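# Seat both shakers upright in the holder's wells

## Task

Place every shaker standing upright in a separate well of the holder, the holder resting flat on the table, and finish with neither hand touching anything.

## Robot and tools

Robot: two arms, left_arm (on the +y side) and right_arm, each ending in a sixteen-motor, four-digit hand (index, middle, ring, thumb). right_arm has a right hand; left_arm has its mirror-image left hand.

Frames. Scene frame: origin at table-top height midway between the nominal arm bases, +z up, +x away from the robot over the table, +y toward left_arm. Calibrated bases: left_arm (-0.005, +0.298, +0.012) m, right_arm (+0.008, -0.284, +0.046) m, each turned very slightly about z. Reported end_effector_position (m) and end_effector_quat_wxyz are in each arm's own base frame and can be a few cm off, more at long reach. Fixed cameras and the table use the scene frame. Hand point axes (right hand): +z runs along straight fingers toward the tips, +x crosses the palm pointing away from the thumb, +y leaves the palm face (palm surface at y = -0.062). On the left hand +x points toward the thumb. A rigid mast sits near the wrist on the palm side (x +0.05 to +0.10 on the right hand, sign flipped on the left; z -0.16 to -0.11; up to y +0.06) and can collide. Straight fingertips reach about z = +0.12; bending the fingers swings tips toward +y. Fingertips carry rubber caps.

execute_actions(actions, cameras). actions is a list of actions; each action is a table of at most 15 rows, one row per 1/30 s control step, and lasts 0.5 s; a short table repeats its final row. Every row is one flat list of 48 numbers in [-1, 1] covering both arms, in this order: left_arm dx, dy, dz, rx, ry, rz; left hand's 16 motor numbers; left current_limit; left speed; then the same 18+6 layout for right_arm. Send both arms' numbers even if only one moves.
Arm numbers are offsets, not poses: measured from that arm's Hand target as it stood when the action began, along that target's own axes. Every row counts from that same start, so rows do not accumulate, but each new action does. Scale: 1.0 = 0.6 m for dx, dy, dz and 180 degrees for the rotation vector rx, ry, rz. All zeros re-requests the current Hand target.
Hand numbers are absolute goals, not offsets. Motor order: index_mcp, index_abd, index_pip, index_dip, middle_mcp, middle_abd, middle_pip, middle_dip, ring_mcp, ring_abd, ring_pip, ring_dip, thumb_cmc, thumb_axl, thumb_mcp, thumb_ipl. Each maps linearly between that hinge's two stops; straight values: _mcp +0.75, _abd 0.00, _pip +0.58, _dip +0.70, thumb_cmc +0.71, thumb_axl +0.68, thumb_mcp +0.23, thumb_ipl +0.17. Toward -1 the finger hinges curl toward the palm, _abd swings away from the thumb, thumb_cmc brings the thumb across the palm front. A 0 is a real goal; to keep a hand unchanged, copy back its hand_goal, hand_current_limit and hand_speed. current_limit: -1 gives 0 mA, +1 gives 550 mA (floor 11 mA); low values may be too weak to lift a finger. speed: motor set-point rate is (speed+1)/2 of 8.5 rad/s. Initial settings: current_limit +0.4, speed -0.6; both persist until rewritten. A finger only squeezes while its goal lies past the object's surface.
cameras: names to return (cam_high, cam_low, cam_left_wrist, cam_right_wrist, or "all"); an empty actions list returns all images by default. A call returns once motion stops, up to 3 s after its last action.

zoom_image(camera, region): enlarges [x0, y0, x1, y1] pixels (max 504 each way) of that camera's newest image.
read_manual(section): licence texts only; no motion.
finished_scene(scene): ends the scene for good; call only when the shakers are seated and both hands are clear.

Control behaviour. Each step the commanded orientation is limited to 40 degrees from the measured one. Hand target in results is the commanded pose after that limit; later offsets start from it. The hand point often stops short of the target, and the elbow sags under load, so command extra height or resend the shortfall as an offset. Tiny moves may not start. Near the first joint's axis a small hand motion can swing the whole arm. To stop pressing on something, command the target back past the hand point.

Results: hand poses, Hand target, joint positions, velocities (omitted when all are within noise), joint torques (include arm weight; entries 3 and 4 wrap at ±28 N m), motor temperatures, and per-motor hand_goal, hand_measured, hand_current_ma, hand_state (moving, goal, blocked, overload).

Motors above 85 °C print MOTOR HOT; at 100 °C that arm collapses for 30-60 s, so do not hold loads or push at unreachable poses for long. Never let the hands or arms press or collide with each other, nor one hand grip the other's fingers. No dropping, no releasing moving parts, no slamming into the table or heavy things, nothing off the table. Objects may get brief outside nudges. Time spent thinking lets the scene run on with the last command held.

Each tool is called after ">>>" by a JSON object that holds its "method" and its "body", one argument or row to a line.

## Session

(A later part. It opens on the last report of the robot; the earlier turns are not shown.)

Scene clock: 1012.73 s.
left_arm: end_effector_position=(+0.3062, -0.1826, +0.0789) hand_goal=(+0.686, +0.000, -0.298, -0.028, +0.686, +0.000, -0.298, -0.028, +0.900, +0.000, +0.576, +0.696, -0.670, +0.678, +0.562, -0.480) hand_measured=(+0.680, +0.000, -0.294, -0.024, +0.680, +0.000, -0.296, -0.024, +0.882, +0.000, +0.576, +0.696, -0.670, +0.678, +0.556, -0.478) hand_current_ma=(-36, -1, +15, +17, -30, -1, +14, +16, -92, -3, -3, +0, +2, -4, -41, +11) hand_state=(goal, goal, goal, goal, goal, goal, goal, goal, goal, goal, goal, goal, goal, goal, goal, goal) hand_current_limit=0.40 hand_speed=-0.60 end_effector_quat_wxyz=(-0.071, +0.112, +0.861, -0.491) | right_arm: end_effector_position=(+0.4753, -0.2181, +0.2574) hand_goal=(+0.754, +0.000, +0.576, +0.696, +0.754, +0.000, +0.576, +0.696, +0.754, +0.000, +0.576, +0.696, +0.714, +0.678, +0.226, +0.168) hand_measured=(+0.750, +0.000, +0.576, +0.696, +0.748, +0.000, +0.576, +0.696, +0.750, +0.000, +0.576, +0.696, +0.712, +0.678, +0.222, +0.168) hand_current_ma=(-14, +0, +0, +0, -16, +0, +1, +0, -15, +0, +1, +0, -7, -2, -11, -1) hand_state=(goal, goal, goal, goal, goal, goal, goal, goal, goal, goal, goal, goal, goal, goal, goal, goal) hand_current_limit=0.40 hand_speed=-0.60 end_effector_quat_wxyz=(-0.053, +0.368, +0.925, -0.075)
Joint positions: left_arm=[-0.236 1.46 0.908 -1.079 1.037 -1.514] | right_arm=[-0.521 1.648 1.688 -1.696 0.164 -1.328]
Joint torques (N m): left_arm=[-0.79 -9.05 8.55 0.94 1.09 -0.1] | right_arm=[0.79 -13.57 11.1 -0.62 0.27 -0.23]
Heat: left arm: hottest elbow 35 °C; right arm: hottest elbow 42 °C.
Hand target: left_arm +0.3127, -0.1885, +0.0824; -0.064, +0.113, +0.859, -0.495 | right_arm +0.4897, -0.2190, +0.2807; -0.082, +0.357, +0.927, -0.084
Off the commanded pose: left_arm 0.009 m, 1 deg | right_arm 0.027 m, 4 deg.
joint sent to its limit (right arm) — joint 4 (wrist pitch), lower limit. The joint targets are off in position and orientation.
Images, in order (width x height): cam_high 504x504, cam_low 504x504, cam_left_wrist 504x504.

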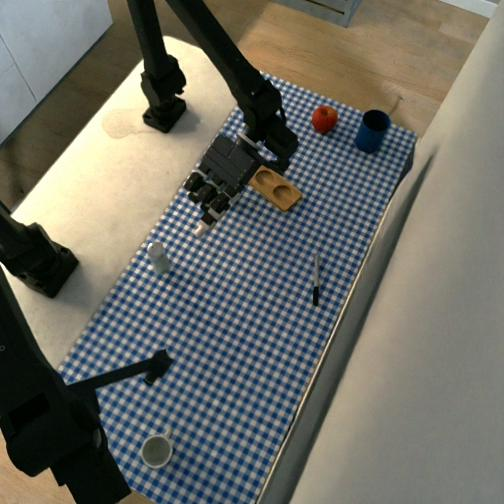

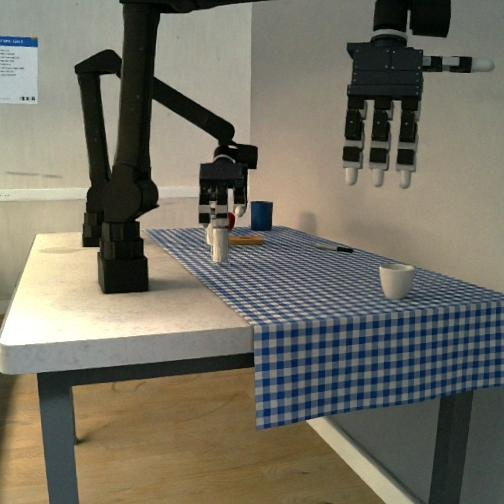

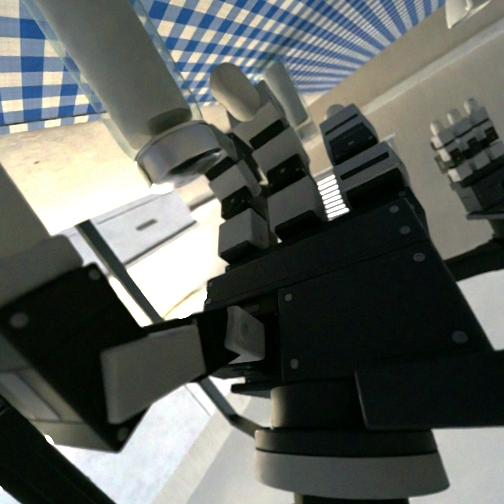

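>>> {"method": "execute_actions", "body": {
  "actions": [
    [[0.0007,0.0245,0.0412,0,0,0,0.685,0,-0.299,-0.029,0.685,0,-0.299,-0.029,0.9,0,0.576,0.696,-0.671,0.678,0.562,-0.481,0.4,-0.6,0,0,0,0,0,0,0.754,0,0.576,0.696,0.754,0,0.576,0.696,0.754,0,0.576,0.696,0.714,0.678,0.226,0.168,0.4,-0.6]]
  ],
  "cameras": ["cam_low","cam_left_wrist"]
}}

>>> {"method": "zoom_image", "body": {
  "camera": "cam_low",
  "region": [180, 170, 280, 270]
}}

Scene clock: 1080.60 s.
left_arm: end_effector_position=(+0.3022, -0.1965, +0.0549) hand_goal=(+0.686, +0.000, -0.298, -0.028, +0.686, +0.000, -0.298, -0.028, +0.900, +0.000, +0.576, +0.696, -0.670, +0.678, +0.562, -0.480) hand_measured=(+0.680, +0.000, -0.294, -0.024, +0.680, +0.000, -0.296, -0.024, +0.882, +0.000, +0.576, +0.696, -0.670, +0.678, +0.556, -0.478) hand_current_ma=(-36, -1, +15, +17, -30, -1, +14, +16, -92, -3, -3, +0, +2, -4, -41, +11) hand_state=(goal, goal, goal, goal, goal, goal, goal, goal, goal, goal, goal, goal, goal, goal, goal, goal) hand_current_limit=0.40 hand_speed=-0.60 end_effector_quat_wxyz=(-0.070, +0.113, +0.861, -0.490) | right_arm: end_effector_position=(+0.4753, -0.2181, +0.2574) hand_goal=(+0.754, +0.000, +0.576, +0.696, +0.754, +0.000, +0.576, +0.696, +0.754, +0.000, +0.576, +0.696, +0.714, +0.678, +0.226, +0.168) hand_measured=(+0.750, +0.000, +0.576, +0.696, +0.748, +0.000, +0.576, +0.696, +0.750, +0.000, +0.576, +0.696, +0.712, +0.678, +0.222, +0.168) hand_current_ma=(-14, +0, +0, +0, -16, +0, +1, +0, -15, +0, +1, +0, -7, -2, -11, -1) hand_state=(goal, goal, goal, goal, goal, goal, goal, goal, goal, goal, goal, goal, goal, goal, goal, goal) hand_current_limit=0.40 hand_speed=-0.60 end_effector_quat_wxyz=(-0.053, +0.368, +0.925, -0.075)
Joint positions: left_arm=[-0.276 1.486 0.862 -0.941 1.037 -1.59] | right_arm=[-0.521 1.648 1.688 -1.696 0.164 -1.328]
Joint torques (N m): left_arm=[-0.26 -9 8.09 1.21 1.08 -0.1] | right_arm=[0.73 -13.57 11.1 -0.61 0.27 -0.23]
Heat: left arm: hottest elbow 34 °C; right arm: hottest elbow 42 °C.
Hand target: left_arm +0.3087, -0.2019, +0.0573; -0.064, +0.113, +0.859, -0.495 | right_arm +0.4897, -0.2190, +0.2807; -0.082, +0.357, +0.927, -0.084
Off the commanded pose: left_arm 0.009 m, 1 deg | right_arm 0.027 m, 4 deg.
joint sent to its limit (right arm) — joint 4 (wrist pitch), lower limit. The joint targets are off in position and orientation.
Images, in order (width x height): cam_low 504x504, cam_left_wrist 504x504.

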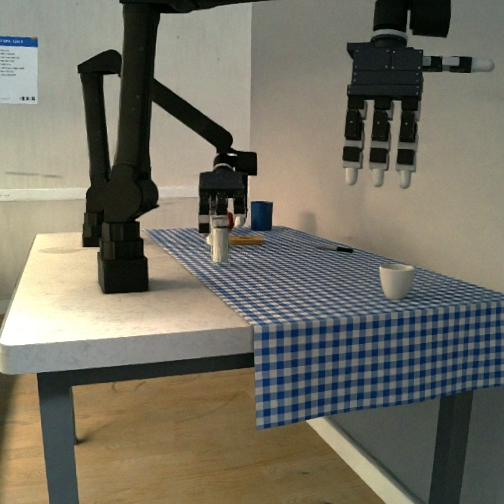

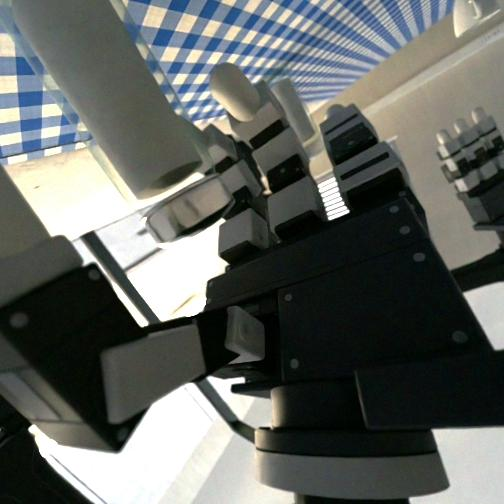

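Scaled by 5.040 from the camera's 504x504 image, which has a finer 720x720 frame.

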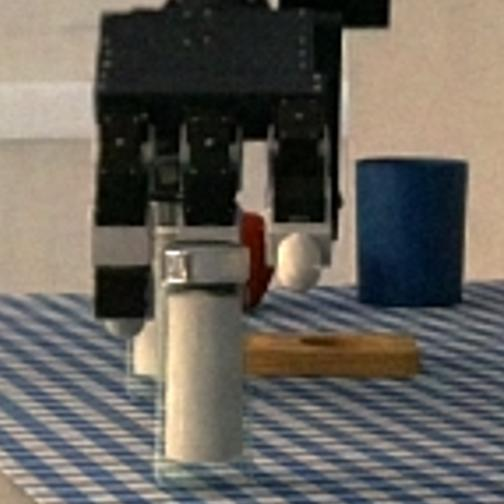

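>>> {"method": "execute_actions", "body": {
  "actions": [
    [[0,0,0,0,0,0,0.466,0,-0.445,-0.029,0.466,0,-0.445,-0.029,0.9,0,0.576,0.696,-0.671,0.678,0.30,-0.42,0.2,-0.8,0,0,0,0,0,0,0.754,0,0.576,0.696,0.754,0,0.576,0.696,0.754,0,0.576,0.696,0.714,0.678,0.226,0.168,0.4,-0.6]],
    [[0,0,0,0,0,0,0.466,0,-0.445,-0.029,0.466,0,-0.445,-0.029,0.9,0,0.576,0.696,-0.671,0.678,0.22,-0.42,0.2,-0.8,0,0,0,0,0,0,0.754,0,0.576,0.696,0.754,0,0.576,0.696,0.754,0,0.576,0.696,0.714,0.678,0.226,0.168,0.4,-0.6]]
  ],
  "cameras": ["cam_high","cam_low","cam_left_wrist"]
}}

>>> {"method": "zoom_image", "body": {
  "camera": "cam_low",
  "region": [180, 170, 280, 270]
}}

>>> {"method": "zoom_image", "body": {
  "camera": "cam_high",
  "region": [160, 120, 280, 240]
}}

Scene clock: 1095.33 s.
left_arm: end_effector_position=(+0.3026, -0.1956, +0.0550) hand_goal=(+0.466, +0.000, -0.444, -0.028, +0.466, +0.000, -0.444, -0.028, +0.900, +0.000, +0.576, +0.696, -0.670, +0.678, +0.220, -0.420) hand_measured=(+0.464, +0.000, -0.438, -0.024, +0.464, +0.000, -0.438, -0.024, +0.882, +0.000, +0.576, +0.696, -0.670, +0.678, +0.222, -0.420) hand_current_ma=(-10, -1, +28, +17, -8, -1, +27, +16, -92, -3, -3, +0, +2, -4, +8, -1) hand_state=(goal, goal, goal, goal, goal, goal, goal, goal, goal, goal, goal, goal, goal, goal, goal, goal) hand_current_limit=0.20 hand_speed=-0.80 end_effector_quat_wxyz=(-0.070, +0.111, +0.862, -0.490) | right_arm: end_effector_position=(+0.4753, -0.2181, +0.2574) hand_goal=(+0.754, +0.000, +0.576, +0.696, +0.754, +0.000, +0.576, +0.696, +0.754, +0.000, +0.576, +0.696, +0.714, +0.678, +0.226, +0.168) hand_measured=(+0.750, +0.000, +0.576, +0.696, +0.748, +0.000, +0.576, +0.696, +0.750, +0.000, +0.576, +0.696, +0.712, +0.678, +0.222, +0.168) hand_current_ma=(-14, +0, +0, +0, -16, +0, +1, +0, -15, +0, +1, +0, -7, -2, -11, -1) hand_state=(goal, goal, goal, goal, goal, goal, goal, goal, goal, goal, goal, goal, goal, goal, goal, goal) hand_current_limit=0.40 hand_speed=-0.60 end_effector_quat_wxyz=(-0.053, +0.368, +0.925, -0.075)
Joint positions: left_arm=[-0.273 1.486 0.862 -0.941 1.037 -1.591] | right_arm=[-0.521 1.648 1.688 -1.696 0.164 -1.328]
Joint torques (N m): left_arm=[-0.38 -9.17 8.08 1.22 1.06 -0.09] | right_arm=[0.73 -13.51 11.1 -0.62 0.27 -0.23]
Heat: left arm: hottest elbow 34 °C; right arm: hottest elbow 42 °C.
Hand target: left_arm +0.3087, -0.2019, +0.0573; -0.064, +0.113, +0.859, -0.495 | right_arm +0.4897, -0.2190, +0.2807; -0.082, +0.357, +0.927, -0.084
Off the commanded pose: left_arm 0.009 m, 1 deg | right_arm 0.027 m, 4 deg.
joint sent to its limit (right arm) — joint 4 (wrist pitch), lower limit. The joint targets are off in position and orientation.
Images, in order (width x height): cam_high 504x504, cam_low 504x504, cam_left_wrist 504x504.

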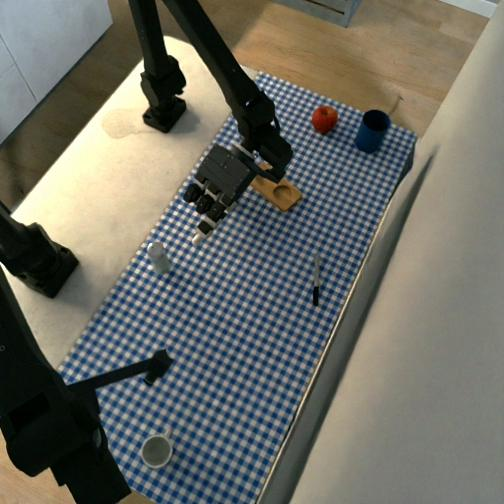

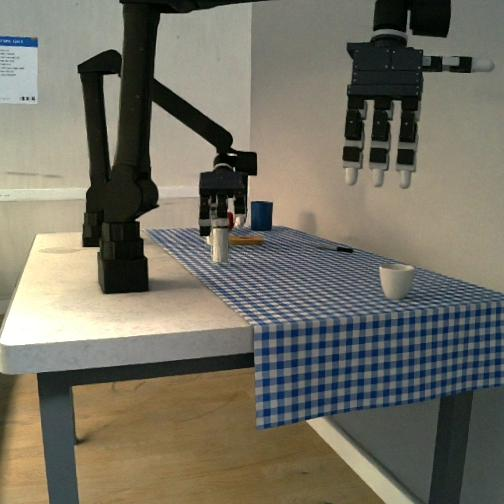

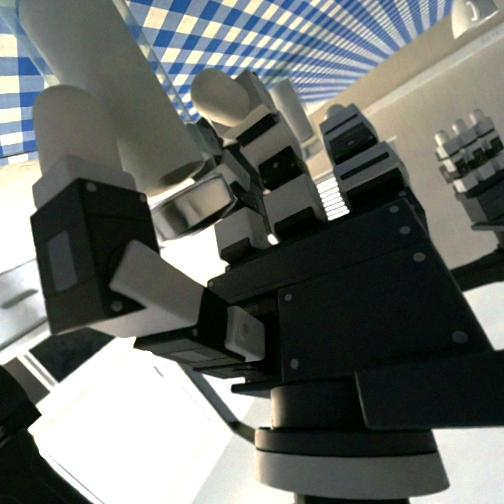

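Scaled by 5.040 from the camera's 504x504 image, which has a finer 720x720 frame.

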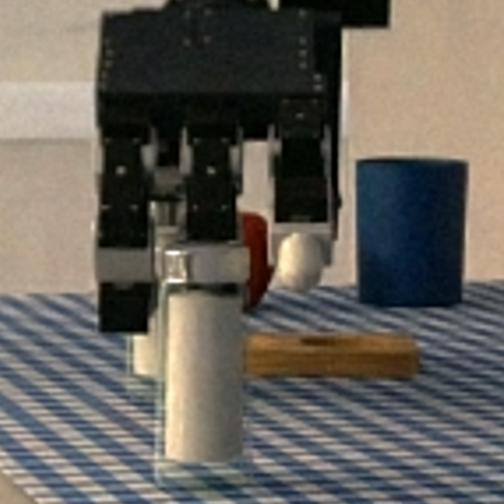

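Scaled by 4.200 from the camera's 504x504 image, which has a finer 720x720 frame.

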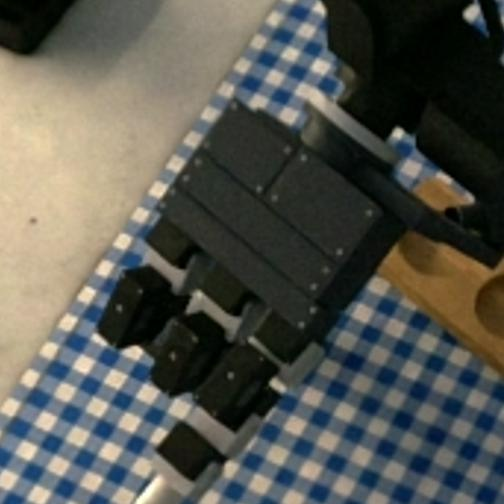

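>>> {"method": "execute_actions", "body": {
  "actions": [
    [[0,0,0,0,0,0,0.36,0,-0.50,-0.029,0.36,0,-0.50,-0.029,0.9,0,0.576,0.696,-0.671,0.678,0.15,-0.44,0.1,-0.8,0,0,0,0,0,0,0.754,0,0.576,0.696,0.754,0,0.576,0.696,0.754,0,0.576,0.696,0.714,0.678,0.226,0.168,0.4,-0.6]],
    [[0,0,0,0,0,0,0.30,0,-0.53,-0.029,0.30,0,-0.53,-0.029,0.9,0,0.576,0.696,-0.671,0.678,0.10,-0.46,0.1,-0.8,0,0,0,0,0,0,0.754,0,0.576,0.696,0.754,0,0.576,0.696,0.754,0,0.576,0.696,0.714,0.678,0.226,0.168,0.4,-0.6]]
  ],
  "cameras": ["cam_low","cam_left_wrist"]
}}

>>> {"method": "zoom_image", "body": {
  "camera": "cam_low",
  "region": [180, 170, 280, 270]
}}

>>> {"method": "zoom_image", "body": {
  "camera": "cam_left_wrist",
  "region": [0, 0, 300, 300]
}}

Scene clock: 1106.17 s.
left_arm: end_effector_position=(+0.3033, -0.1952, +0.0549) hand_goal=(+0.300, +0.000, -0.530, -0.028, +0.300, +0.000, -0.530, -0.028, +0.900, +0.000, +0.576, +0.696, -0.670, +0.678, +0.100, -0.460) hand_measured=(+0.450, +0.000, -0.470, -0.022, +0.348, +0.000, -0.492, -0.024, +0.882, +0.000, +0.576, +0.696, -0.662, +0.680, +0.224, -0.424) hand_current_ma=(+303, -1, +300, +33, +250, -1, +188, +16, -92, -3, -3, +0, +44, +14, +303, +249) hand_state=(blocked, goal, blocked, goal, blocked, goal, blocked, goal, goal, goal, goal, goal, goal, goal, blocked, blocked) hand_current_limit=0.10 hand_speed=-0.80 end_effector_quat_wxyz=(-0.069, +0.110, +0.862, -0.491) | right_arm: end_effector_position=(+0.4753, -0.2181, +0.2574) hand_goal=(+0.754, +0.000, +0.576, +0.696, +0.754, +0.000, +0.576, +0.696, +0.754, +0.000, +0.576, +0.696, +0.714, +0.678, +0.226, +0.168) hand_measured=(+0.750, +0.000, +0.576, +0.696, +0.748, +0.000, +0.576, +0.696, +0.750, +0.000, +0.576, +0.696, +0.712, +0.678, +0.222, +0.168) hand_current_ma=(-14, +0, +0, +0, -16, +0, +1, +0, -15, +0, +1, +0, -7, -2, -11, -1) hand_state=(goal, goal, goal, goal, goal, goal, goal, goal, goal, goal, goal, goal, goal, goal, goal, goal) hand_current_limit=0.40 hand_speed=-0.60 end_effector_quat_wxyz=(-0.053, +0.368, +0.925, -0.075)
Joint positions: left_arm=[-0.271 1.486 0.862 -0.939 1.037 -1.591] | right_arm=[-0.521 1.648 1.688 -1.696 0.164 -1.328]
Joint torques (N m): left_arm=[-0.38 -9.05 8.13 1.13 1.04 -0.1] | right_arm=[0.73 -13.57 11.08 -0.62 0.28 -0.23]
Heat: left arm: hottest elbow 34 °C; right arm: hottest elbow 42 °C.
Hand target: left_arm +0.3087, -0.2019, +0.0573; -0.064, +0.113, +0.859, -0.495 | right_arm +0.4897, -0.2190, +0.2807; -0.082, +0.357, +0.927, -0.084
Off the commanded pose: left_arm 0.009 m, 1 deg | right_arm 0.027 m, 4 deg.
joint sent to its limit (right arm) — joint 4 (wrist pitch), lower limit. The joint targets are off in position and orientation.
Images, in order (width x height): cam_low 504x504, cam_left_wrist 504x504.

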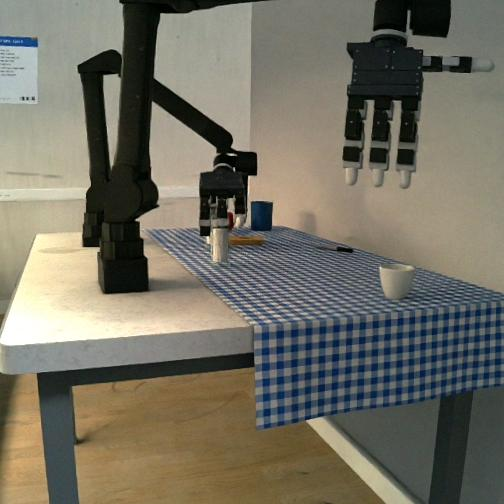

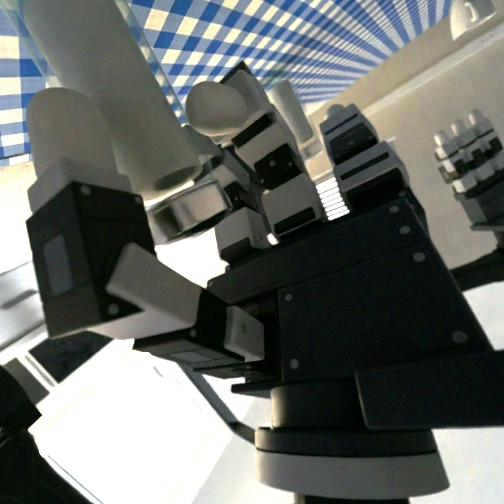

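Scaled by 5.040 from the camera's 504x504 image, which has a finer 720x720 frame.

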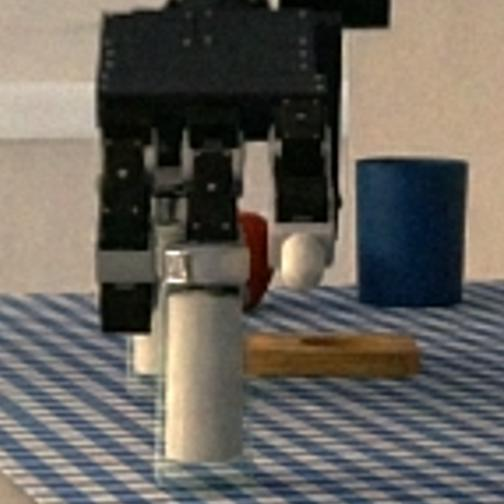

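Scaled by 1.680 from the camera's 504x504 image, which has a finer 720x720 frame.

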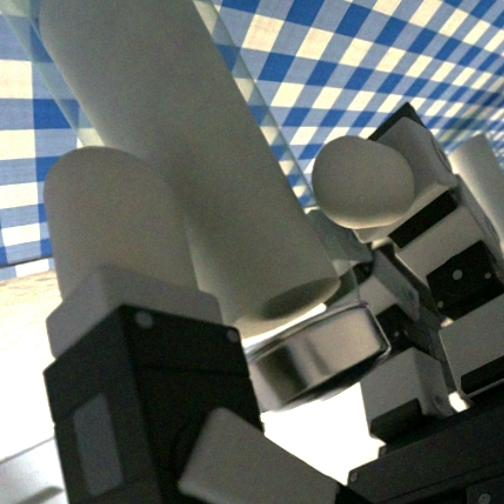

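>>> {"method": "execute_actions", "body": {
  "actions": [
    [[0,0,0,0,0,0,0.30,0,-0.53,-0.029,0.30,0,-0.53,-0.029,0.9,0,0.576,0.696,-0.66,0.678,0.10,-0.46,0.3,-0.8,0,0,0,0,0,0,0.754,0,0.576,0.696,0.754,0,0.576,0.696,0.754,0,0.576,0.696,0.714,0.678,0.226,0.168,0.4,-0.6]],
    [[0,-0.0433,-0.025,0,0,0,0.30,0,-0.53,-0.029,0.30,0,-0.53,-0.029,0.9,0,0.576,0.696,-0.66,0.678,0.10,-0.46,0.3,-0.8,0,0,0,0,0,0,0.754,0,0.576,0.696,0.754,0,0.576,0.696,0.754,0,0.576,0.696,0.714,0.678,0.226,0.168,0.4,-0.6]]
  ],
  "cameras": ["cam_high","cam_low","cam_left_wrist"]
}}

>>> {"method": "zoom_image", "body": {
  "camera": "cam_low",
  "region": [180, 150, 280, 250]
}}

>>> {"method": "zoom_image", "body": {
  "camera": "cam_left_wrist",
  "region": [0, 0, 300, 300]
}}

Scene clock: 1126.23 s.
left_arm: end_effector_position=(+0.2904, -0.1932, +0.0604) hand_goal=(+0.300, +0.000, -0.530, -0.028, +0.300, +0.000, -0.530, -0.028, +0.900, +0.000, +0.576, +0.696, -0.660, +0.678, +0.100, -0.460) hand_measured=(+0.450, +0.000, -0.470, -0.020, +0.338, +0.000, -0.500, -0.024, +0.882, +0.000, +0.576, +0.696, -0.656, +0.680, +0.224, -0.424) hand_current_ma=(+358, -1, +300, +41, +202, -1, +152, +16, -92, -3, -3, +0, +23, +14, +358, +249) hand_state=(blocked, goal, blocked, goal, blocked, goal, blocked, goal, goal, goal, goal, goal, goal, goal, blocked, blocked) hand_current_limit=0.30 hand_speed=-0.80 end_effector_quat_wxyz=(-0.089, +0.101, +0.863, -0.487) | right_arm: end_effector_position=(+0.4753, -0.2181, +0.2574) hand_goal=(+0.754, +0.000, +0.576, +0.696, +0.754, +0.000, +0.576, +0.696, +0.754, +0.000, +0.576, +0.696, +0.714, +0.678, +0.226, +0.168) hand_measured=(+0.750, +0.000, +0.576, +0.696, +0.748, +0.000, +0.576, +0.696, +0.750, +0.000, +0.576, +0.696, +0.712, +0.678, +0.222, +0.168) hand_current_ma=(-14, +0, +0, +0, -16, +0, +1, +0, -15, +0, +1, +0, -7, -2, -11, -1) hand_state=(goal, goal, goal, goal, goal, goal, goal, goal, goal, goal, goal, goal, goal, goal, goal, goal) hand_current_limit=0.40 hand_speed=-0.60 end_effector_quat_wxyz=(-0.053, +0.368, +0.925, -0.075)
Joint positions: left_arm=[-0.276 1.474 0.862 -0.996 1.037 -1.591] | right_arm=[-0.521 1.648 1.688 -1.696 0.164 -1.328]
Joint torques (N m): left_arm=[-0.26 -11.63 11.56 -0.21 1.04 -0.13] | right_arm=[0.73 -13.57 11.08 -0.61 0.27 -0.24]
Heat: left arm: hottest elbow 34 °C; right arm: hottest elbow 43 °C.
Hand target: left_arm +0.3087, -0.2020, +0.0873; -0.064, +0.113, +0.859, -0.495 | right_arm +0.4897, -0.2190, +0.2807; -0.082, +0.357, +0.927, -0.084
Off the commanded pose: left_arm 0.034 m, 3 deg | right_arm 0.027 m, 4 deg.
joint sent to its limit (right arm) — joint 4 (wrist pitch), lower limit. The joint targets are off in position and orientation.
Images, in order (width x height): cam_high 504x504, cam_low 504x504, cam_left_wrist 504x504.

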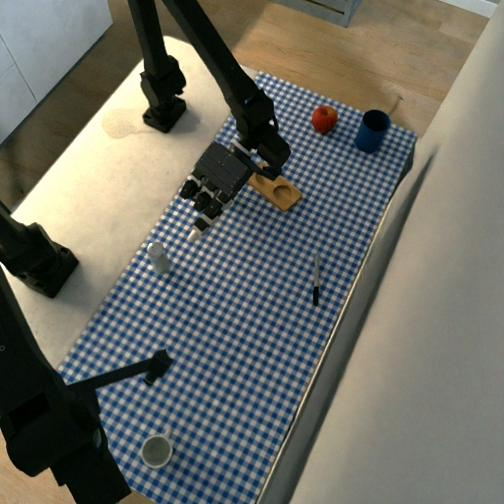

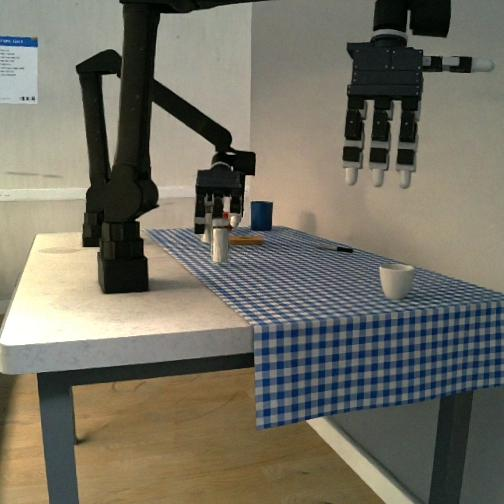

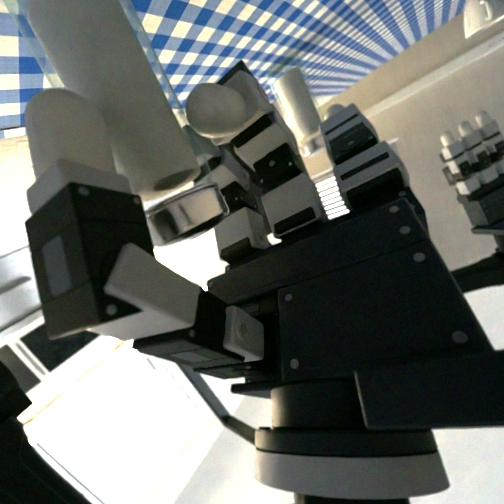

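Scaled by 5.040 from the camera's 504x504 image, which has a finer 720x720 frame.

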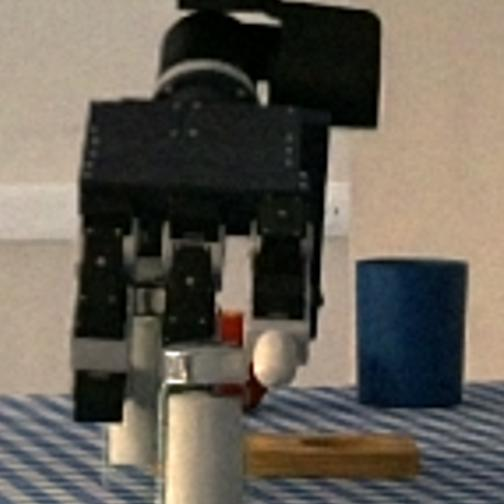

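Scaled by 1.680 from the camera's 504x504 image, which has a finer 720x720 frame.

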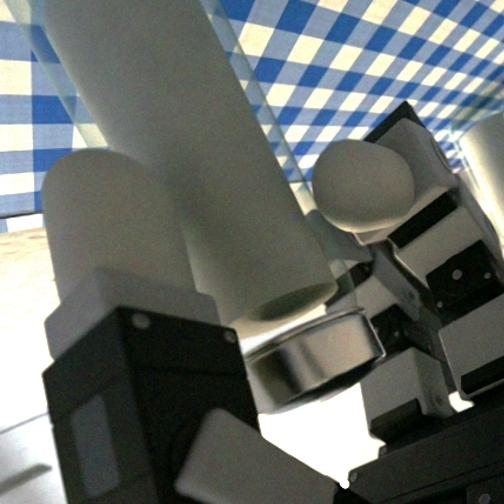

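>>> {"method": "execute_actions", "body": {
  "actions": [
    [[0,0,0,0,0,0,0.30,0,-0.53,-0.029,0.30,0,-0.53,-0.029,0.9,0,0.576,0.696,-0.66,0.678,0.10,-0.46,0.3,-0.8,0,0,0,0,0,0,0.754,0,0.576,0.696,0.754,0,0.576,0.696,0.754,0,0.576,0.696,0.714,0.678,0.226,0.168,0.4,-0.6]],
    [[0,-0.0433,-0.025,0,0,0,0.30,0,-0.53,-0.029,0.30,0,-0.53,-0.029,0.9,0,0.576,0.696,-0.66,0.678,0.10,-0.46,0.3,-0.8,0,0,0,0,0,0,0.754,0,0.576,0.696,0.754,0,0.576,0.696,0.754,0,0.576,0.696,0.714,0.678,0.226,0.168,0.4,-0.6]]
  ],
  "cameras": ["cam_high","cam_low","cam_left_wrist"]
}}

>>> {"method": "zoom_image", "body": {
  "camera": "cam_low",
  "region": [180, 150, 280, 250]
}}

>>> {"method": "zoom_image", "body": {
  "camera": "cam_high",
  "region": [160, 120, 300, 260]
}}

Scene clock: 1140.60 s.
left_arm: end_effector_position=(+0.2876, -0.1925, +0.0888) hand_goal=(+0.300, +0.000, -0.530, -0.028, +0.300, +0.000, -0.530, -0.028, +0.900, +0.000, +0.576, +0.696, -0.660, +0.678, +0.100, -0.460) hand_measured=(+0.450, +0.000, -0.470, -0.018, +0.336, +0.000, -0.502, -0.024, +0.882, +0.000, +0.576, +0.696, -0.654, +0.680, +0.224, -0.424) hand_current_ma=(+358, +0, +300, +48, +192, -1, +137, +16, -92, -3, -3, +0, +26, +14, +358, +249) hand_state=(blocked, goal, blocked, goal, blocked, goal, blocked, goal, goal, goal, goal, goal, goal, goal, blocked, blocked) hand_current_limit=0.30 hand_speed=-0.80 end_effector_quat_wxyz=(-0.091, +0.100, +0.863, -0.487) | right_arm: end_effector_position=(+0.4753, -0.2181, +0.2574) hand_goal=(+0.754, +0.000, +0.576, +0.696, +0.754, +0.000, +0.576, +0.696, +0.754, +0.000, +0.576, +0.696, +0.714, +0.678, +0.226, +0.168) hand_measured=(+0.750, +0.000, +0.576, +0.696, +0.748, +0.000, +0.576, +0.696, +0.750, +0.000, +0.576, +0.696, +0.712, +0.678, +0.222, +0.168) hand_current_ma=(-14, +0, +0, +0, -16, +0, +1, +0, -15, +0, +1, +0, -7, -2, -11, -1) hand_state=(goal, goal, goal, goal, goal, goal, goal, goal, goal, goal, goal, goal, goal, goal, goal, goal) hand_current_limit=0.40 hand_speed=-0.60 end_effector_quat_wxyz=(-0.053, +0.368, +0.925, -0.075)
Joint positions: left_arm=[-0.276 1.423 0.895 -1.084 1.037 -1.593] | right_arm=[-0.521 1.648 1.688 -1.696 0.164 -1.328]
Joint torques (N m): left_arm=[-0.38 -10.29 12.93 -0.27 1.1 -0.09] | right_arm=[0.73 -13.57 11.08 -0.61 0.27 -0.24]
Heat: left arm: hottest elbow 34 °C; right arm: hottest elbow 43 °C.
Hand target: left_arm +0.3086, -0.2020, +0.1173; -0.064, +0.113, +0.859, -0.495 | right_arm +0.4897, -0.2190, +0.2807; -0.082, +0.357, +0.927, -0.084
Off the commanded pose: left_arm 0.037 m, 4 deg | right_arm 0.027 m, 4 deg.
joint sent to its limit (right arm) — joint 4 (wrist pitch), lower limit. The joint targets are off in position and orientation.
Images, in order (width x height): cam_high 504x504, cam_low 504x504, cam_left_wrist 504x504.

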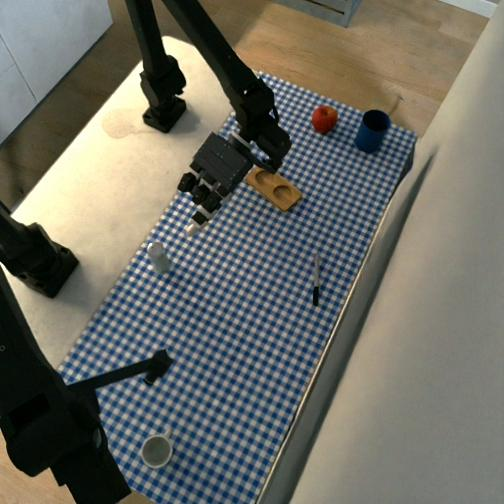

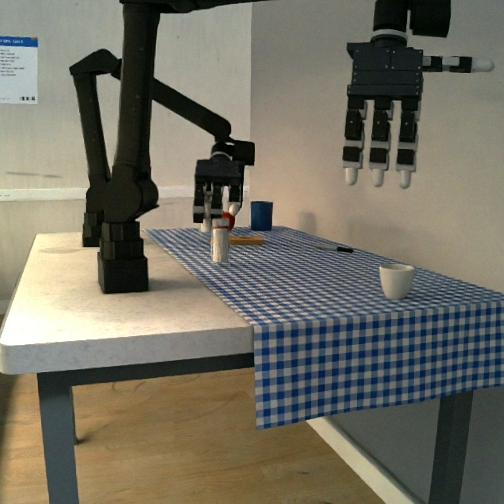

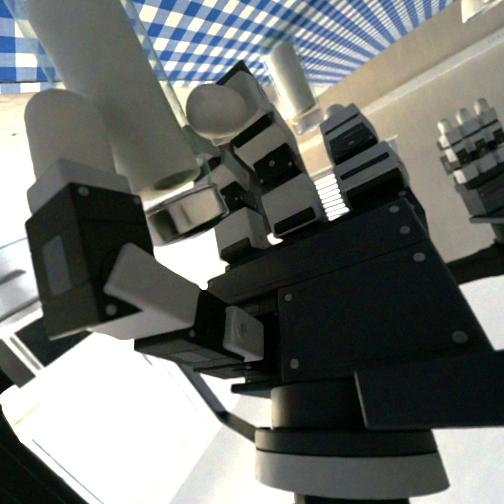

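Scaled by 5.040 from the camera's 504x504 image, which has a finer 720x720 frame.

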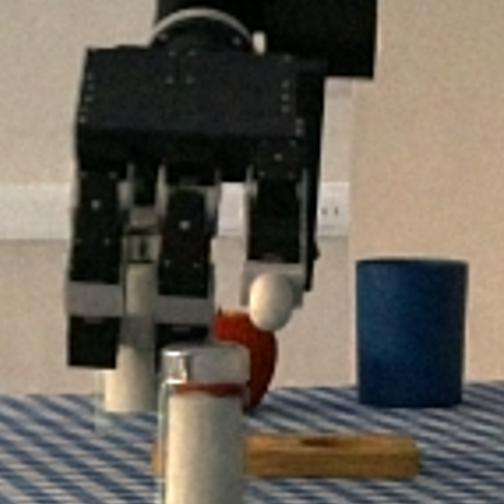

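Scaled by 3.600 from the camera's 504x504 image, which has a finer 720x720 frame.

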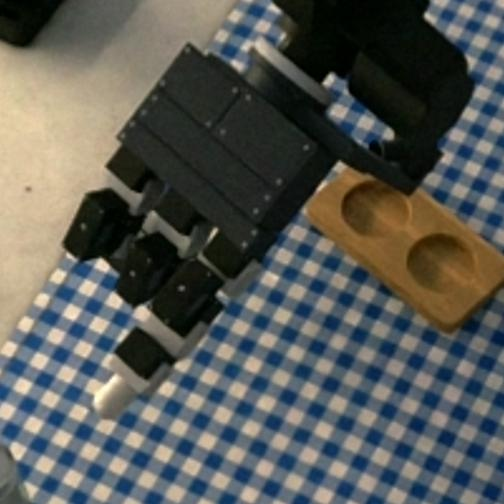

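>>> {"method": "execute_actions", "body": {
  "actions": [
    [[0,-0.0289,-0.0167,0,0,0,0.30,0,-0.53,-0.029,0.30,0,-0.53,-0.029,0.9,0,0.576,0.696,-0.66,0.678,0.10,-0.46,0.3,-0.8,0,0,0,0,0,0,0.754,0,0.576,0.696,0.754,0,0.576,0.696,0.754,0,0.576,0.696,0.714,0.678,0.226,0.168,0.4,-0.6]],
    [[-0.0166,0.0209,-0.0363,0,0,0,0.30,0,-0.53,-0.029,0.30,0,-0.53,-0.029,0.9,0,0.576,0.696,-0.66,0.678,0.10,-0.46,0.3,-0.8,0,0,0,0,0,0,0.754,0,0.576,0.696,0.754,0,0.576,0.696,0.754,0,0.576,0.696,0.714,0.678,0.226,0.168,0.4,-0.6]],
    [[-0.0166,0.0209,-0.0363,0,0,0,0.30,0,-0.53,-0.029,0.30,0,-0.53,-0.029,0.9,0,0.576,0.696,-0.66,0.678,0.10,-0.46,0.3,-0.8,0,0,0,0,0,0,0.754,0,0.576,0.696,0.754,0,0.576,0.696,0.754,0,0.576,0.696,0.714,0.678,0.226,0.168,0.4,-0.6]],
    [[-0.0166,0.0209,-0.0363,0,0,0,0.30,0,-0.53,-0.029,0.30,0,-0.53,-0.029,0.9,0,0.576,0.696,-0.66,0.678,0.10,-0.46,0.3,-0.8,0,0,0,0,0,0,0.754,0,0.576,0.696,0.754,0,0.576,0.696,0.754,0,0.576,0.696,0.714,0.678,0.226,0.168,0.4,-0.6]],
    [[-0.0166,0.0209,-0.0363,0,0,0,0.30,0,-0.53,-0.029,0.30,0,-0.53,-0.029,0.9,0,0.576,0.696,-0.66,0.678,0.10,-0.46,0.3,-0.8,0,0,0,0,0,0,0.754,0,0.576,0.696,0.754,0,0.576,0.696,0.754,0,0.576,0.696,0.714,0.678,0.226,0.168,0.4,-0.6]],
    [[-0.0166,0.0209,-0.0363,0,0,0,0.30,0,-0.53,-0.029,0.30,0,-0.53,-0.029,0.9,0,0.576,0.696,-0.66,0.678,0.10,-0.46,0.3,-0.8,0,0,0,0,0,0,0.754,0,0.576,0.696,0.754,0,0.576,0.696,0.754,0,0.576,0.696,0.714,0.678,0.226,0.168,0.4,-0.6]]
  ],
  "cameras": ["cam_high","cam_low","cam_left_wrist"]
}}

>>> {"method": "zoom_image", "body": {
  "camera": "cam_low",
  "region": [190, 160, 290, 260]
}}

>>> {"method": "zoom_image", "body": {
  "camera": "cam_high",
  "region": [200, 100, 320, 220]
}}

Scene clock: 1188.60 s.
left_arm: end_effector_position=(+0.3707, -0.0980, +0.1187) hand_goal=(+0.300, +0.000, -0.530, -0.028, +0.300, +0.000, -0.530, -0.028, +0.900, +0.000, +0.576, +0.696, -0.660, +0.678, +0.100, -0.460) hand_measured=(+0.450, +0.000, -0.470, -0.018, +0.334, +0.000, -0.504, -0.024, +0.882, +0.000, +0.576, +0.696, -0.654, +0.680, +0.224, -0.424) hand_current_ma=(+358, +0, +300, +49, +185, -1, +131, +16, -91, -3, -3, +0, +28, +14, +358, +249) hand_state=(blocked, goal, blocked, goal, blocked, goal, blocked, goal, goal, goal, goal, goal, goal, goal, blocked, blocked) hand_current_limit=0.30 hand_speed=-0.80 end_effector_quat_wxyz=(-0.082, +0.109, +0.858, -0.495) | right_arm: end_effector_position=(+0.4753, -0.2181, +0.2574) hand_goal=(+0.754, +0.000, +0.576, +0.696, +0.754, +0.000, +0.576, +0.696, +0.754, +0.000, +0.576, +0.696, +0.714, +0.678, +0.226, +0.168) hand_measured=(+0.750, +0.000, +0.576, +0.696, +0.748, +0.000, +0.576, +0.696, +0.750, +0.000, +0.576, +0.696, +0.712, +0.678, +0.222, +0.168) hand_current_ma=(-14, +0, +0, +0, -16, +0, +1, +0, -15, +0, +1, +0, -7, -2, -11, -1) hand_state=(goal, goal, goal, goal, goal, goal, goal, goal, goal, goal, goal, goal, goal, goal, goal, goal) hand_current_limit=0.40 hand_speed=-0.60 end_effector_quat_wxyz=(-0.053, +0.368, +0.925, -0.075)
Joint positions: left_arm=[-0.001 1.632 1.199 -1.599 0.983 -1.07] | right_arm=[-0.521 1.648 1.688 -1.696 0.164 -1.328]
Joint torques (N m): left_arm=[0.73 -10.93 12.67 -1.35 0.66 0.11] | right_arm=[0.79 -13.57 11.1 -0.62 0.27 -0.23]
Heat: left arm: hottest elbow 36 °C; right arm: hottest elbow 43 °C.
Hand target: left_arm +0.3891, -0.0935, +0.1378; -0.064, +0.113, +0.859, -0.495 | right_arm +0.4897, -0.2190, +0.2807; -0.082, +0.357, +0.927, -0.084
Off the commanded pose: left_arm 0.027 m, 2 deg | right_arm 0.027 m, 4 deg.
joint sent to its limit (right arm) — joint 4 (wrist pitch), lower limit. The joint targets are off in position and orientation.
Images, in order (width x height): cam_high 504x504, cam_low 504x504, cam_left_wrist 504x504.

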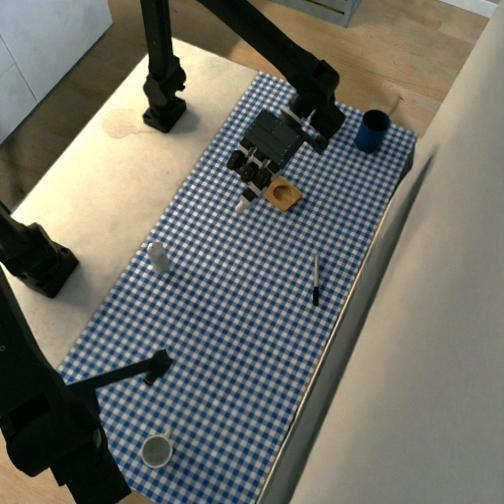

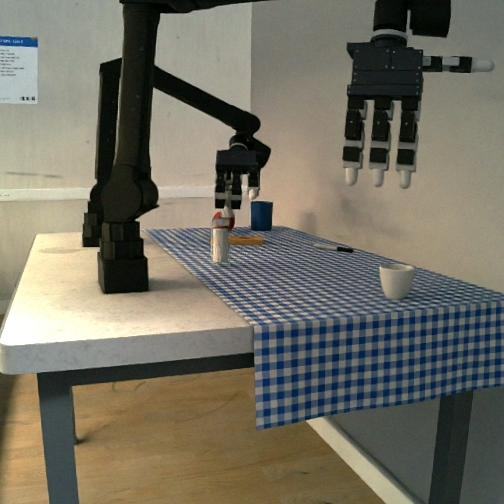

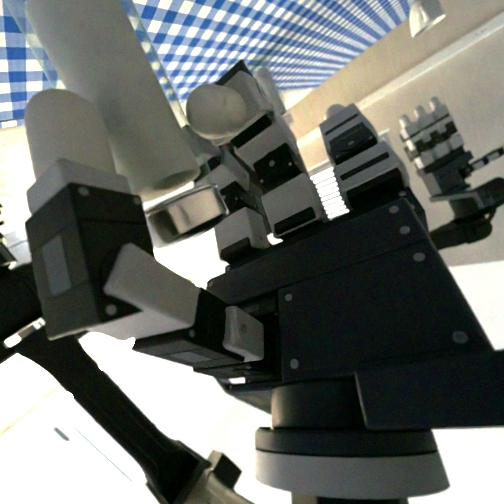

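Scaled by 5.040 from the camera's 504x504 image, which has a finer 720x720 frame.

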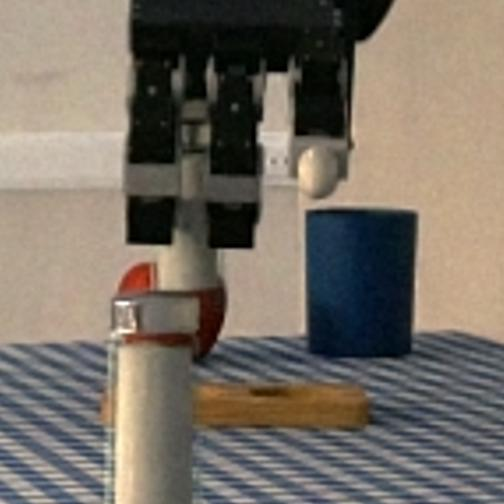

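Scaled by 4.200 from the camera's 504x504 image, which has a finer 720x720 frame.

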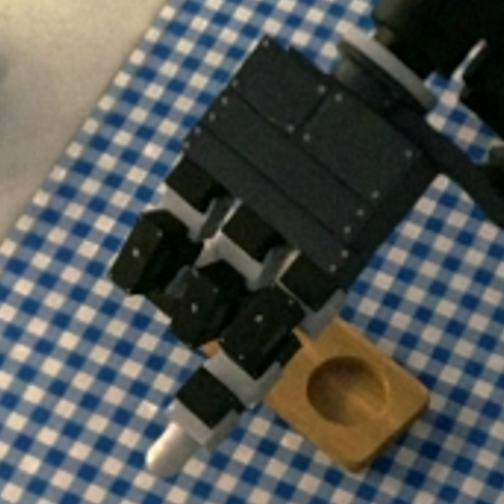

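>>> {"method": "zoom_image", "body": {
  "camera": "cam_low",
  "region": [200, 190, 270, 260]
}}

>>> {"method": "zoom_image", "body": {
  "camera": "cam_high",
  "region": [230, 140, 310, 220]
}}

Scaled by 7.200 from the camera's 504x504 image, which has a finer 720x720 frame.

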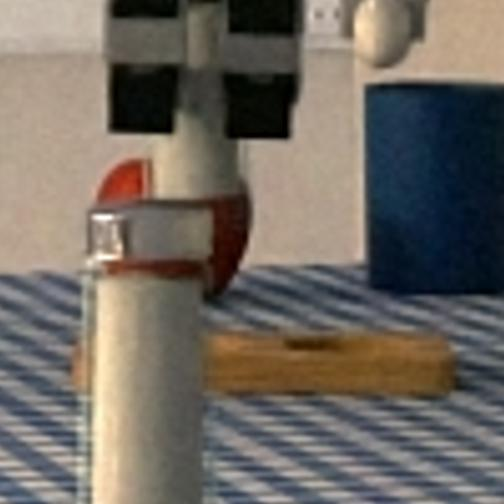

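Scaled by 6.300 from the camera's 504x504 image, which has a finer 720x720 frame.

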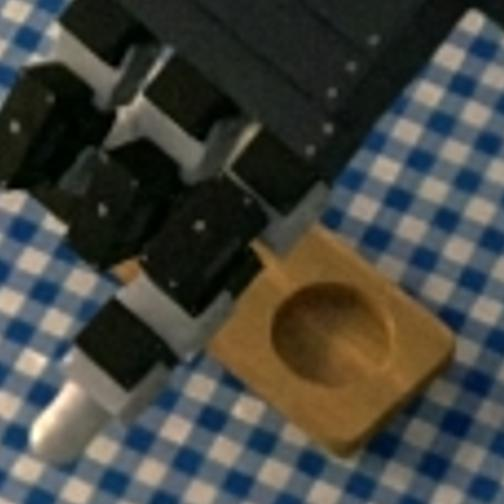

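>>> {"method": "execute_actions", "body": {
  "actions": [
    [[0.0133,0.0103,-0.0178,0,0,0,0.30,0,-0.53,-0.029,0.30,0,-0.53,-0.029,0.9,0,0.576,0.696,-0.66,0.678,0.10,-0.46,0.3,-0.8,0.054,0.0875,0.003,-0.01875,0.0111,0.149,0.754,0,0.576,0.696,0.754,0,0.576,0.696,0.754,0,0.576,0.696,0.714,0.678,0.226,0.168,0.4,-0.6]],
    [[0,0,0,0,0,0,0.30,0,-0.53,-0.029,0.30,0,-0.53,-0.029,0.9,0,0.576,0.696,-0.66,0.678,0.10,-0.46,0.3,-0.8,0.0873,0.053,0.0065,-0.01875,0.0111,0.149,0.754,0,0.576,0.696,0.754,0,0.576,0.696,0.754,0,0.576,0.696,0.714,0.678,0.226,0.168,0.4,-0.6]],
    [[0,0,0,0,0,0,0.30,0,-0.53,-0.029,0.30,0,-0.53,-0.029,0.9,0,0.576,0.696,-0.66,0.678,0.10,-0.46,0.3,-0.8,0.1003,0.005,0.0098,-0.01875,0.0111,0.149,0.754,0,0.576,0.696,0.754,0,0.576,0.696,0.754,0,0.576,0.696,0.714,0.678,0.226,0.168,0.4,-0.6]],
    [[0,0,0,0,0,0,0.30,0,-0.53,-0.029,0.30,0,-0.53,-0.029,0.9,0,0.576,0.696,-0.66,0.678,0.10,-0.46,0.3,-0.8,0.092,-0.0413,0.0128,-0.01875,0.0111,0.149,0.754,0,0.576,0.696,0.754,0,0.576,0.696,0.754,0,0.576,0.696,0.714,0.678,0.226,0.168,0.4,-0.6]]
  ],
  "cameras": ["cam_high","cam_low","cam_right_wrist"]
}}

Scene clock: 1318.43 s.
left_arm: end_effector_position=(+0.3684, -0.0862, +0.1199) hand_goal=(+0.300, +0.000, -0.530, -0.028, +0.300, +0.000, -0.530, -0.028, +0.900, +0.000, +0.576, +0.696, -0.660, +0.678, +0.100, -0.460) hand_measured=(+0.450, +0.000, -0.470, -0.018, +0.334, +0.000, -0.504, -0.024, +0.882, +0.000, +0.576, +0.696, -0.654, +0.680, +0.224, -0.424) hand_current_ma=(+358, +0, +300, +49, +185, -1, +131, +16, -91, -3, -3, +0, +28, +14, +358, +249) hand_state=(blocked, goal, blocked, goal, blocked, goal, blocked, goal, goal, goal, goal, goal, goal, goal, blocked, blocked) hand_current_limit=0.30 hand_speed=-0.80 end_effector_quat_wxyz=(-0.081, +0.112, +0.858, -0.495) | right_arm: end_effector_position=(+0.5108, +0.0184, +0.2248) hand_goal=(+0.754, +0.000, +0.576, +0.696, +0.754, +0.000, +0.576, +0.696, +0.754, +0.000, +0.576, +0.696, +0.714, +0.678, +0.226, +0.168) hand_measured=(+0.752, +0.000, +0.576, +0.696, +0.752, +0.000, +0.576, +0.696, +0.752, +0.000, +0.576, +0.696, +0.712, +0.678, +0.222, +0.168) hand_current_ma=(-5, -1, +0, +0, -6, -1, +1, +0, -5, -1, +1, +0, -3, -2, -13, -1) hand_state=(goal, goal, goal, goal, goal, goal, goal, goal, goal, goal, goal, goal, goal, goal, goal, goal) hand_current_limit=0.40 hand_speed=-0.60 end_effector_quat_wxyz=(-0.011, +0.962, +0.273, -0.030)
Joint positions: left_arm=[0.026 1.632 1.199 -1.637 0.969 -1.017] | right_arm=[0.203 1.679 1.611 -1.564 -0.017 1.221]
Joint torques (N m): left_arm=[1.61 -11.22 12.16 -1.48 0.56 0.1] | right_arm=[0.03 -14.15 10.89 -0.36 0.3 0.14]
Heat: left arm: hottest elbow 37 °C; right arm: hottest elbow 44 °C.
Hand target: left_arm +0.3846, -0.0795, +0.1378; -0.064, +0.113, +0.859, -0.495 | right_arm +0.5273, +0.0206, +0.2488; +0.000, +0.966, +0.259, +0.000
Off the commanded pose: left_arm 0.025 m, 2 deg | right_arm 0.029 m, 4 deg.
Images, in order (width x height): cam_high 504x504, cam_low 504x504, cam_right_wrist 504x504.

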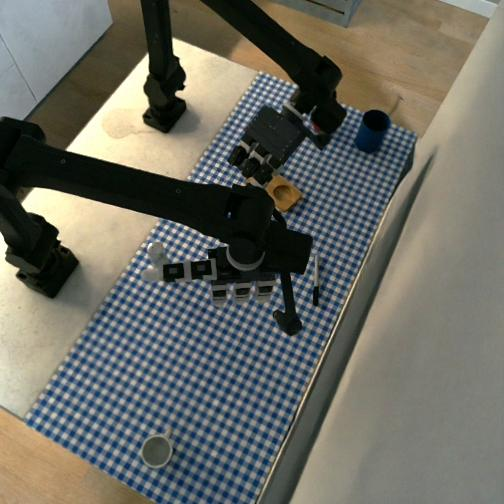

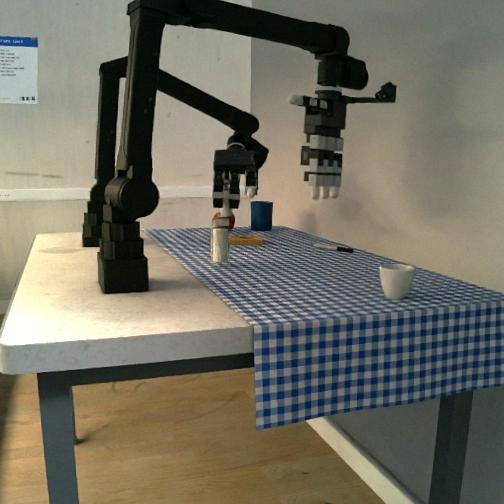

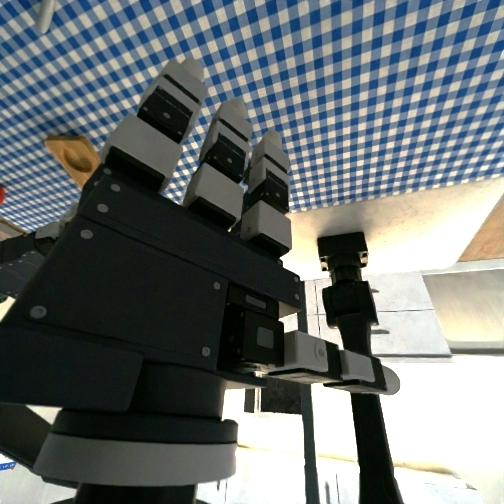

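>>> {"method": "execute_actions", "body": {
  "actions": [
    [[0,0,0,0,0,0,0.30,0,-0.53,-0.029,0.30,0,-0.53,-0.029,0.9,0,0.576,0.696,-0.66,0.678,0.10,-0.46,0.3,-0.8,0.0892,-0.066,0.0133,0,0,0.097,0.754,0,0.576,0.696,0.754,0,0.576,0.696,0.754,0,0.576,0.696,0.714,0.678,0.226,0.168,0.4,-0.6]],
    [[0,0,0,0,0,0,0.30,0,-0.53,-0.029,0.30,0,-0.53,-0.029,0.9,0,0.576,0.696,-0.66,0.678,0.10,-0.46,0.3,-0.8,0.065,-0.0897,0.0133,0,0,0.097,0.754,0,0.576,0.696,0.754,0,0.576,0.696,0.754,0,0.576,0.696,0.714,0.678,0.226,0.168,0.4,-0.6]],
    [[0,0,0,0,0,0,0.30,0,-0.53,-0.029,0.30,0,-0.53,-0.029,0.9,0,0.576,0.696,-0.66,0.678,0.10,-0.46,0.3,-0.8,0.0352,-0.1052,0.0133,0,0,0,0.754,0,0.576,0.696,0.754,0,0.576,0.696,0.754,0,0.576,0.696,0.714,0.678,0.226,0.168,0.4,-0.6]],
    [[0,0,0,0,0,0,0.30,0,-0.53,-0.029,0.30,0,-0.53,-0.029,0.9,0,0.576,0.696,-0.66,0.678,0.10,-0.46,0.3,-0.8,0.0352,-0.1052,0.0133,0,0,0,0.754,0,0.576,0.696,0.754,0,0.576,0.696,0.754,0,0.576,0.696,0.714,0.678,0.226,0.168,0.4,-0.6]]
  ],
  "cameras": ["cam_high","cam_low","cam_right_wrist"]
}}

Scene clock: 1366.07 s.
left_arm: end_effector_position=(+0.3684, -0.0862, +0.1199) hand_goal=(+0.300, +0.000, -0.530, -0.028, +0.300, +0.000, -0.530, -0.028, +0.900, +0.000, +0.576, +0.696, -0.660, +0.678, +0.100, -0.460) hand_measured=(+0.450, +0.000, -0.470, -0.018, +0.334, +0.000, -0.504, -0.024, +0.882, +0.000, +0.576, +0.696, -0.654, +0.680, +0.224, -0.424) hand_current_ma=(+358, +0, +300, +49, +185, -1, +131, +16, -91, -3, -3, +0, +28, +14, +358, +249) hand_state=(blocked, goal, blocked, goal, blocked, goal, blocked, goal, goal, goal, goal, goal, goal, goal, blocked, blocked) hand_current_limit=0.30 hand_speed=-0.80 end_effector_quat_wxyz=(-0.081, +0.112, +0.858, -0.495) | right_arm: end_effector_position=(+0.6264, +0.2589, +0.1934) hand_goal=(+0.754, +0.000, +0.576, +0.696, +0.754, +0.000, +0.576, +0.696, +0.754, +0.000, +0.576, +0.696, +0.714, +0.678, +0.226, +0.168) hand_measured=(+0.752, +0.000, +0.576, +0.696, +0.752, +0.000, +0.576, +0.696, +0.752, +0.000, +0.576, +0.696, +0.714, +0.678, +0.222, +0.168) hand_current_ma=(-4, +1, +0, +0, -4, +1, +1, +0, -4, +1, +1, +0, -2, -2, -13, -1) hand_state=(goal, goal, goal, goal, goal, goal, goal, goal, goal, goal, goal, goal, goal, goal, goal, goal) hand_current_limit=0.40 hand_speed=-0.60 end_effector_quat_wxyz=(-0.025, +0.998, -0.017, +0.056)
Joint positions: left_arm=[0.026 1.632 1.199 -1.637 0.969 -1.017] | right_arm=[0.487 2.348 2.594 -1.696 0.009 2.091]
Joint torques (N m): left_arm=[1.32 -11.28 12.11 -1.54 0.6 0.12] | right_arm=[0.26 -23.71 10.95 -0.36 0.24 0.13]
Heat: left arm: hottest elbow 37 °C; right arm: hottest elbow 45 °C.
Hand target: left_arm +0.3846, -0.0795, +0.1378; -0.064, +0.113, +0.859, -0.495 | right_arm +0.6330, +0.2649, +0.2169; +0.000, +0.999, -0.043, +0.000
Off the commanded pose: left_arm 0.025 m, 2 deg | right_arm 0.025 m, 8 deg.
joint sent to its limit (right arm) — joint 4 (wrist pitch), lower limit; joint 6 (wrist roll), upper limit. The joint targets are off in position and orientation.
Images, in order (width x height): cam_high 504x504, cam_low 504x504, cam_right_wrist 504x504.

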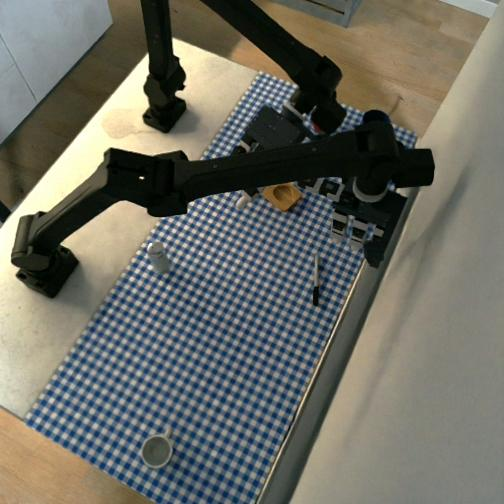

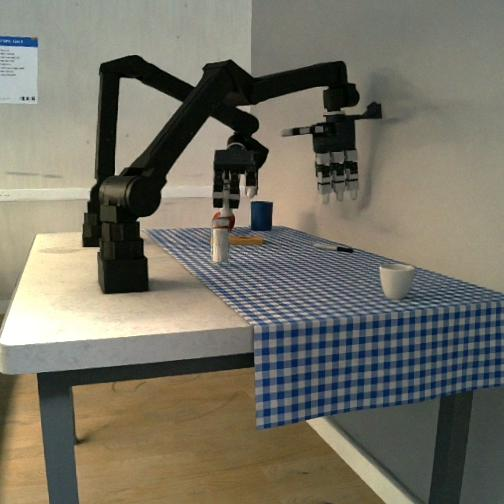

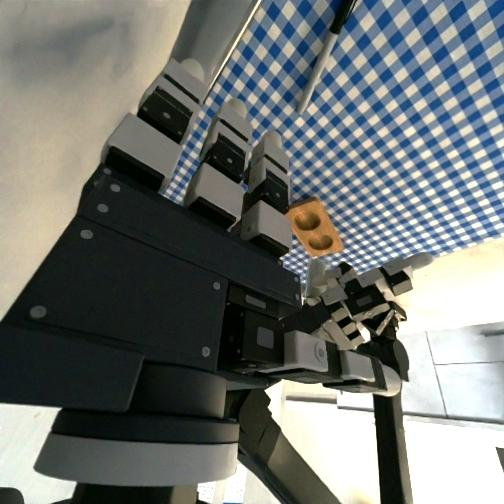

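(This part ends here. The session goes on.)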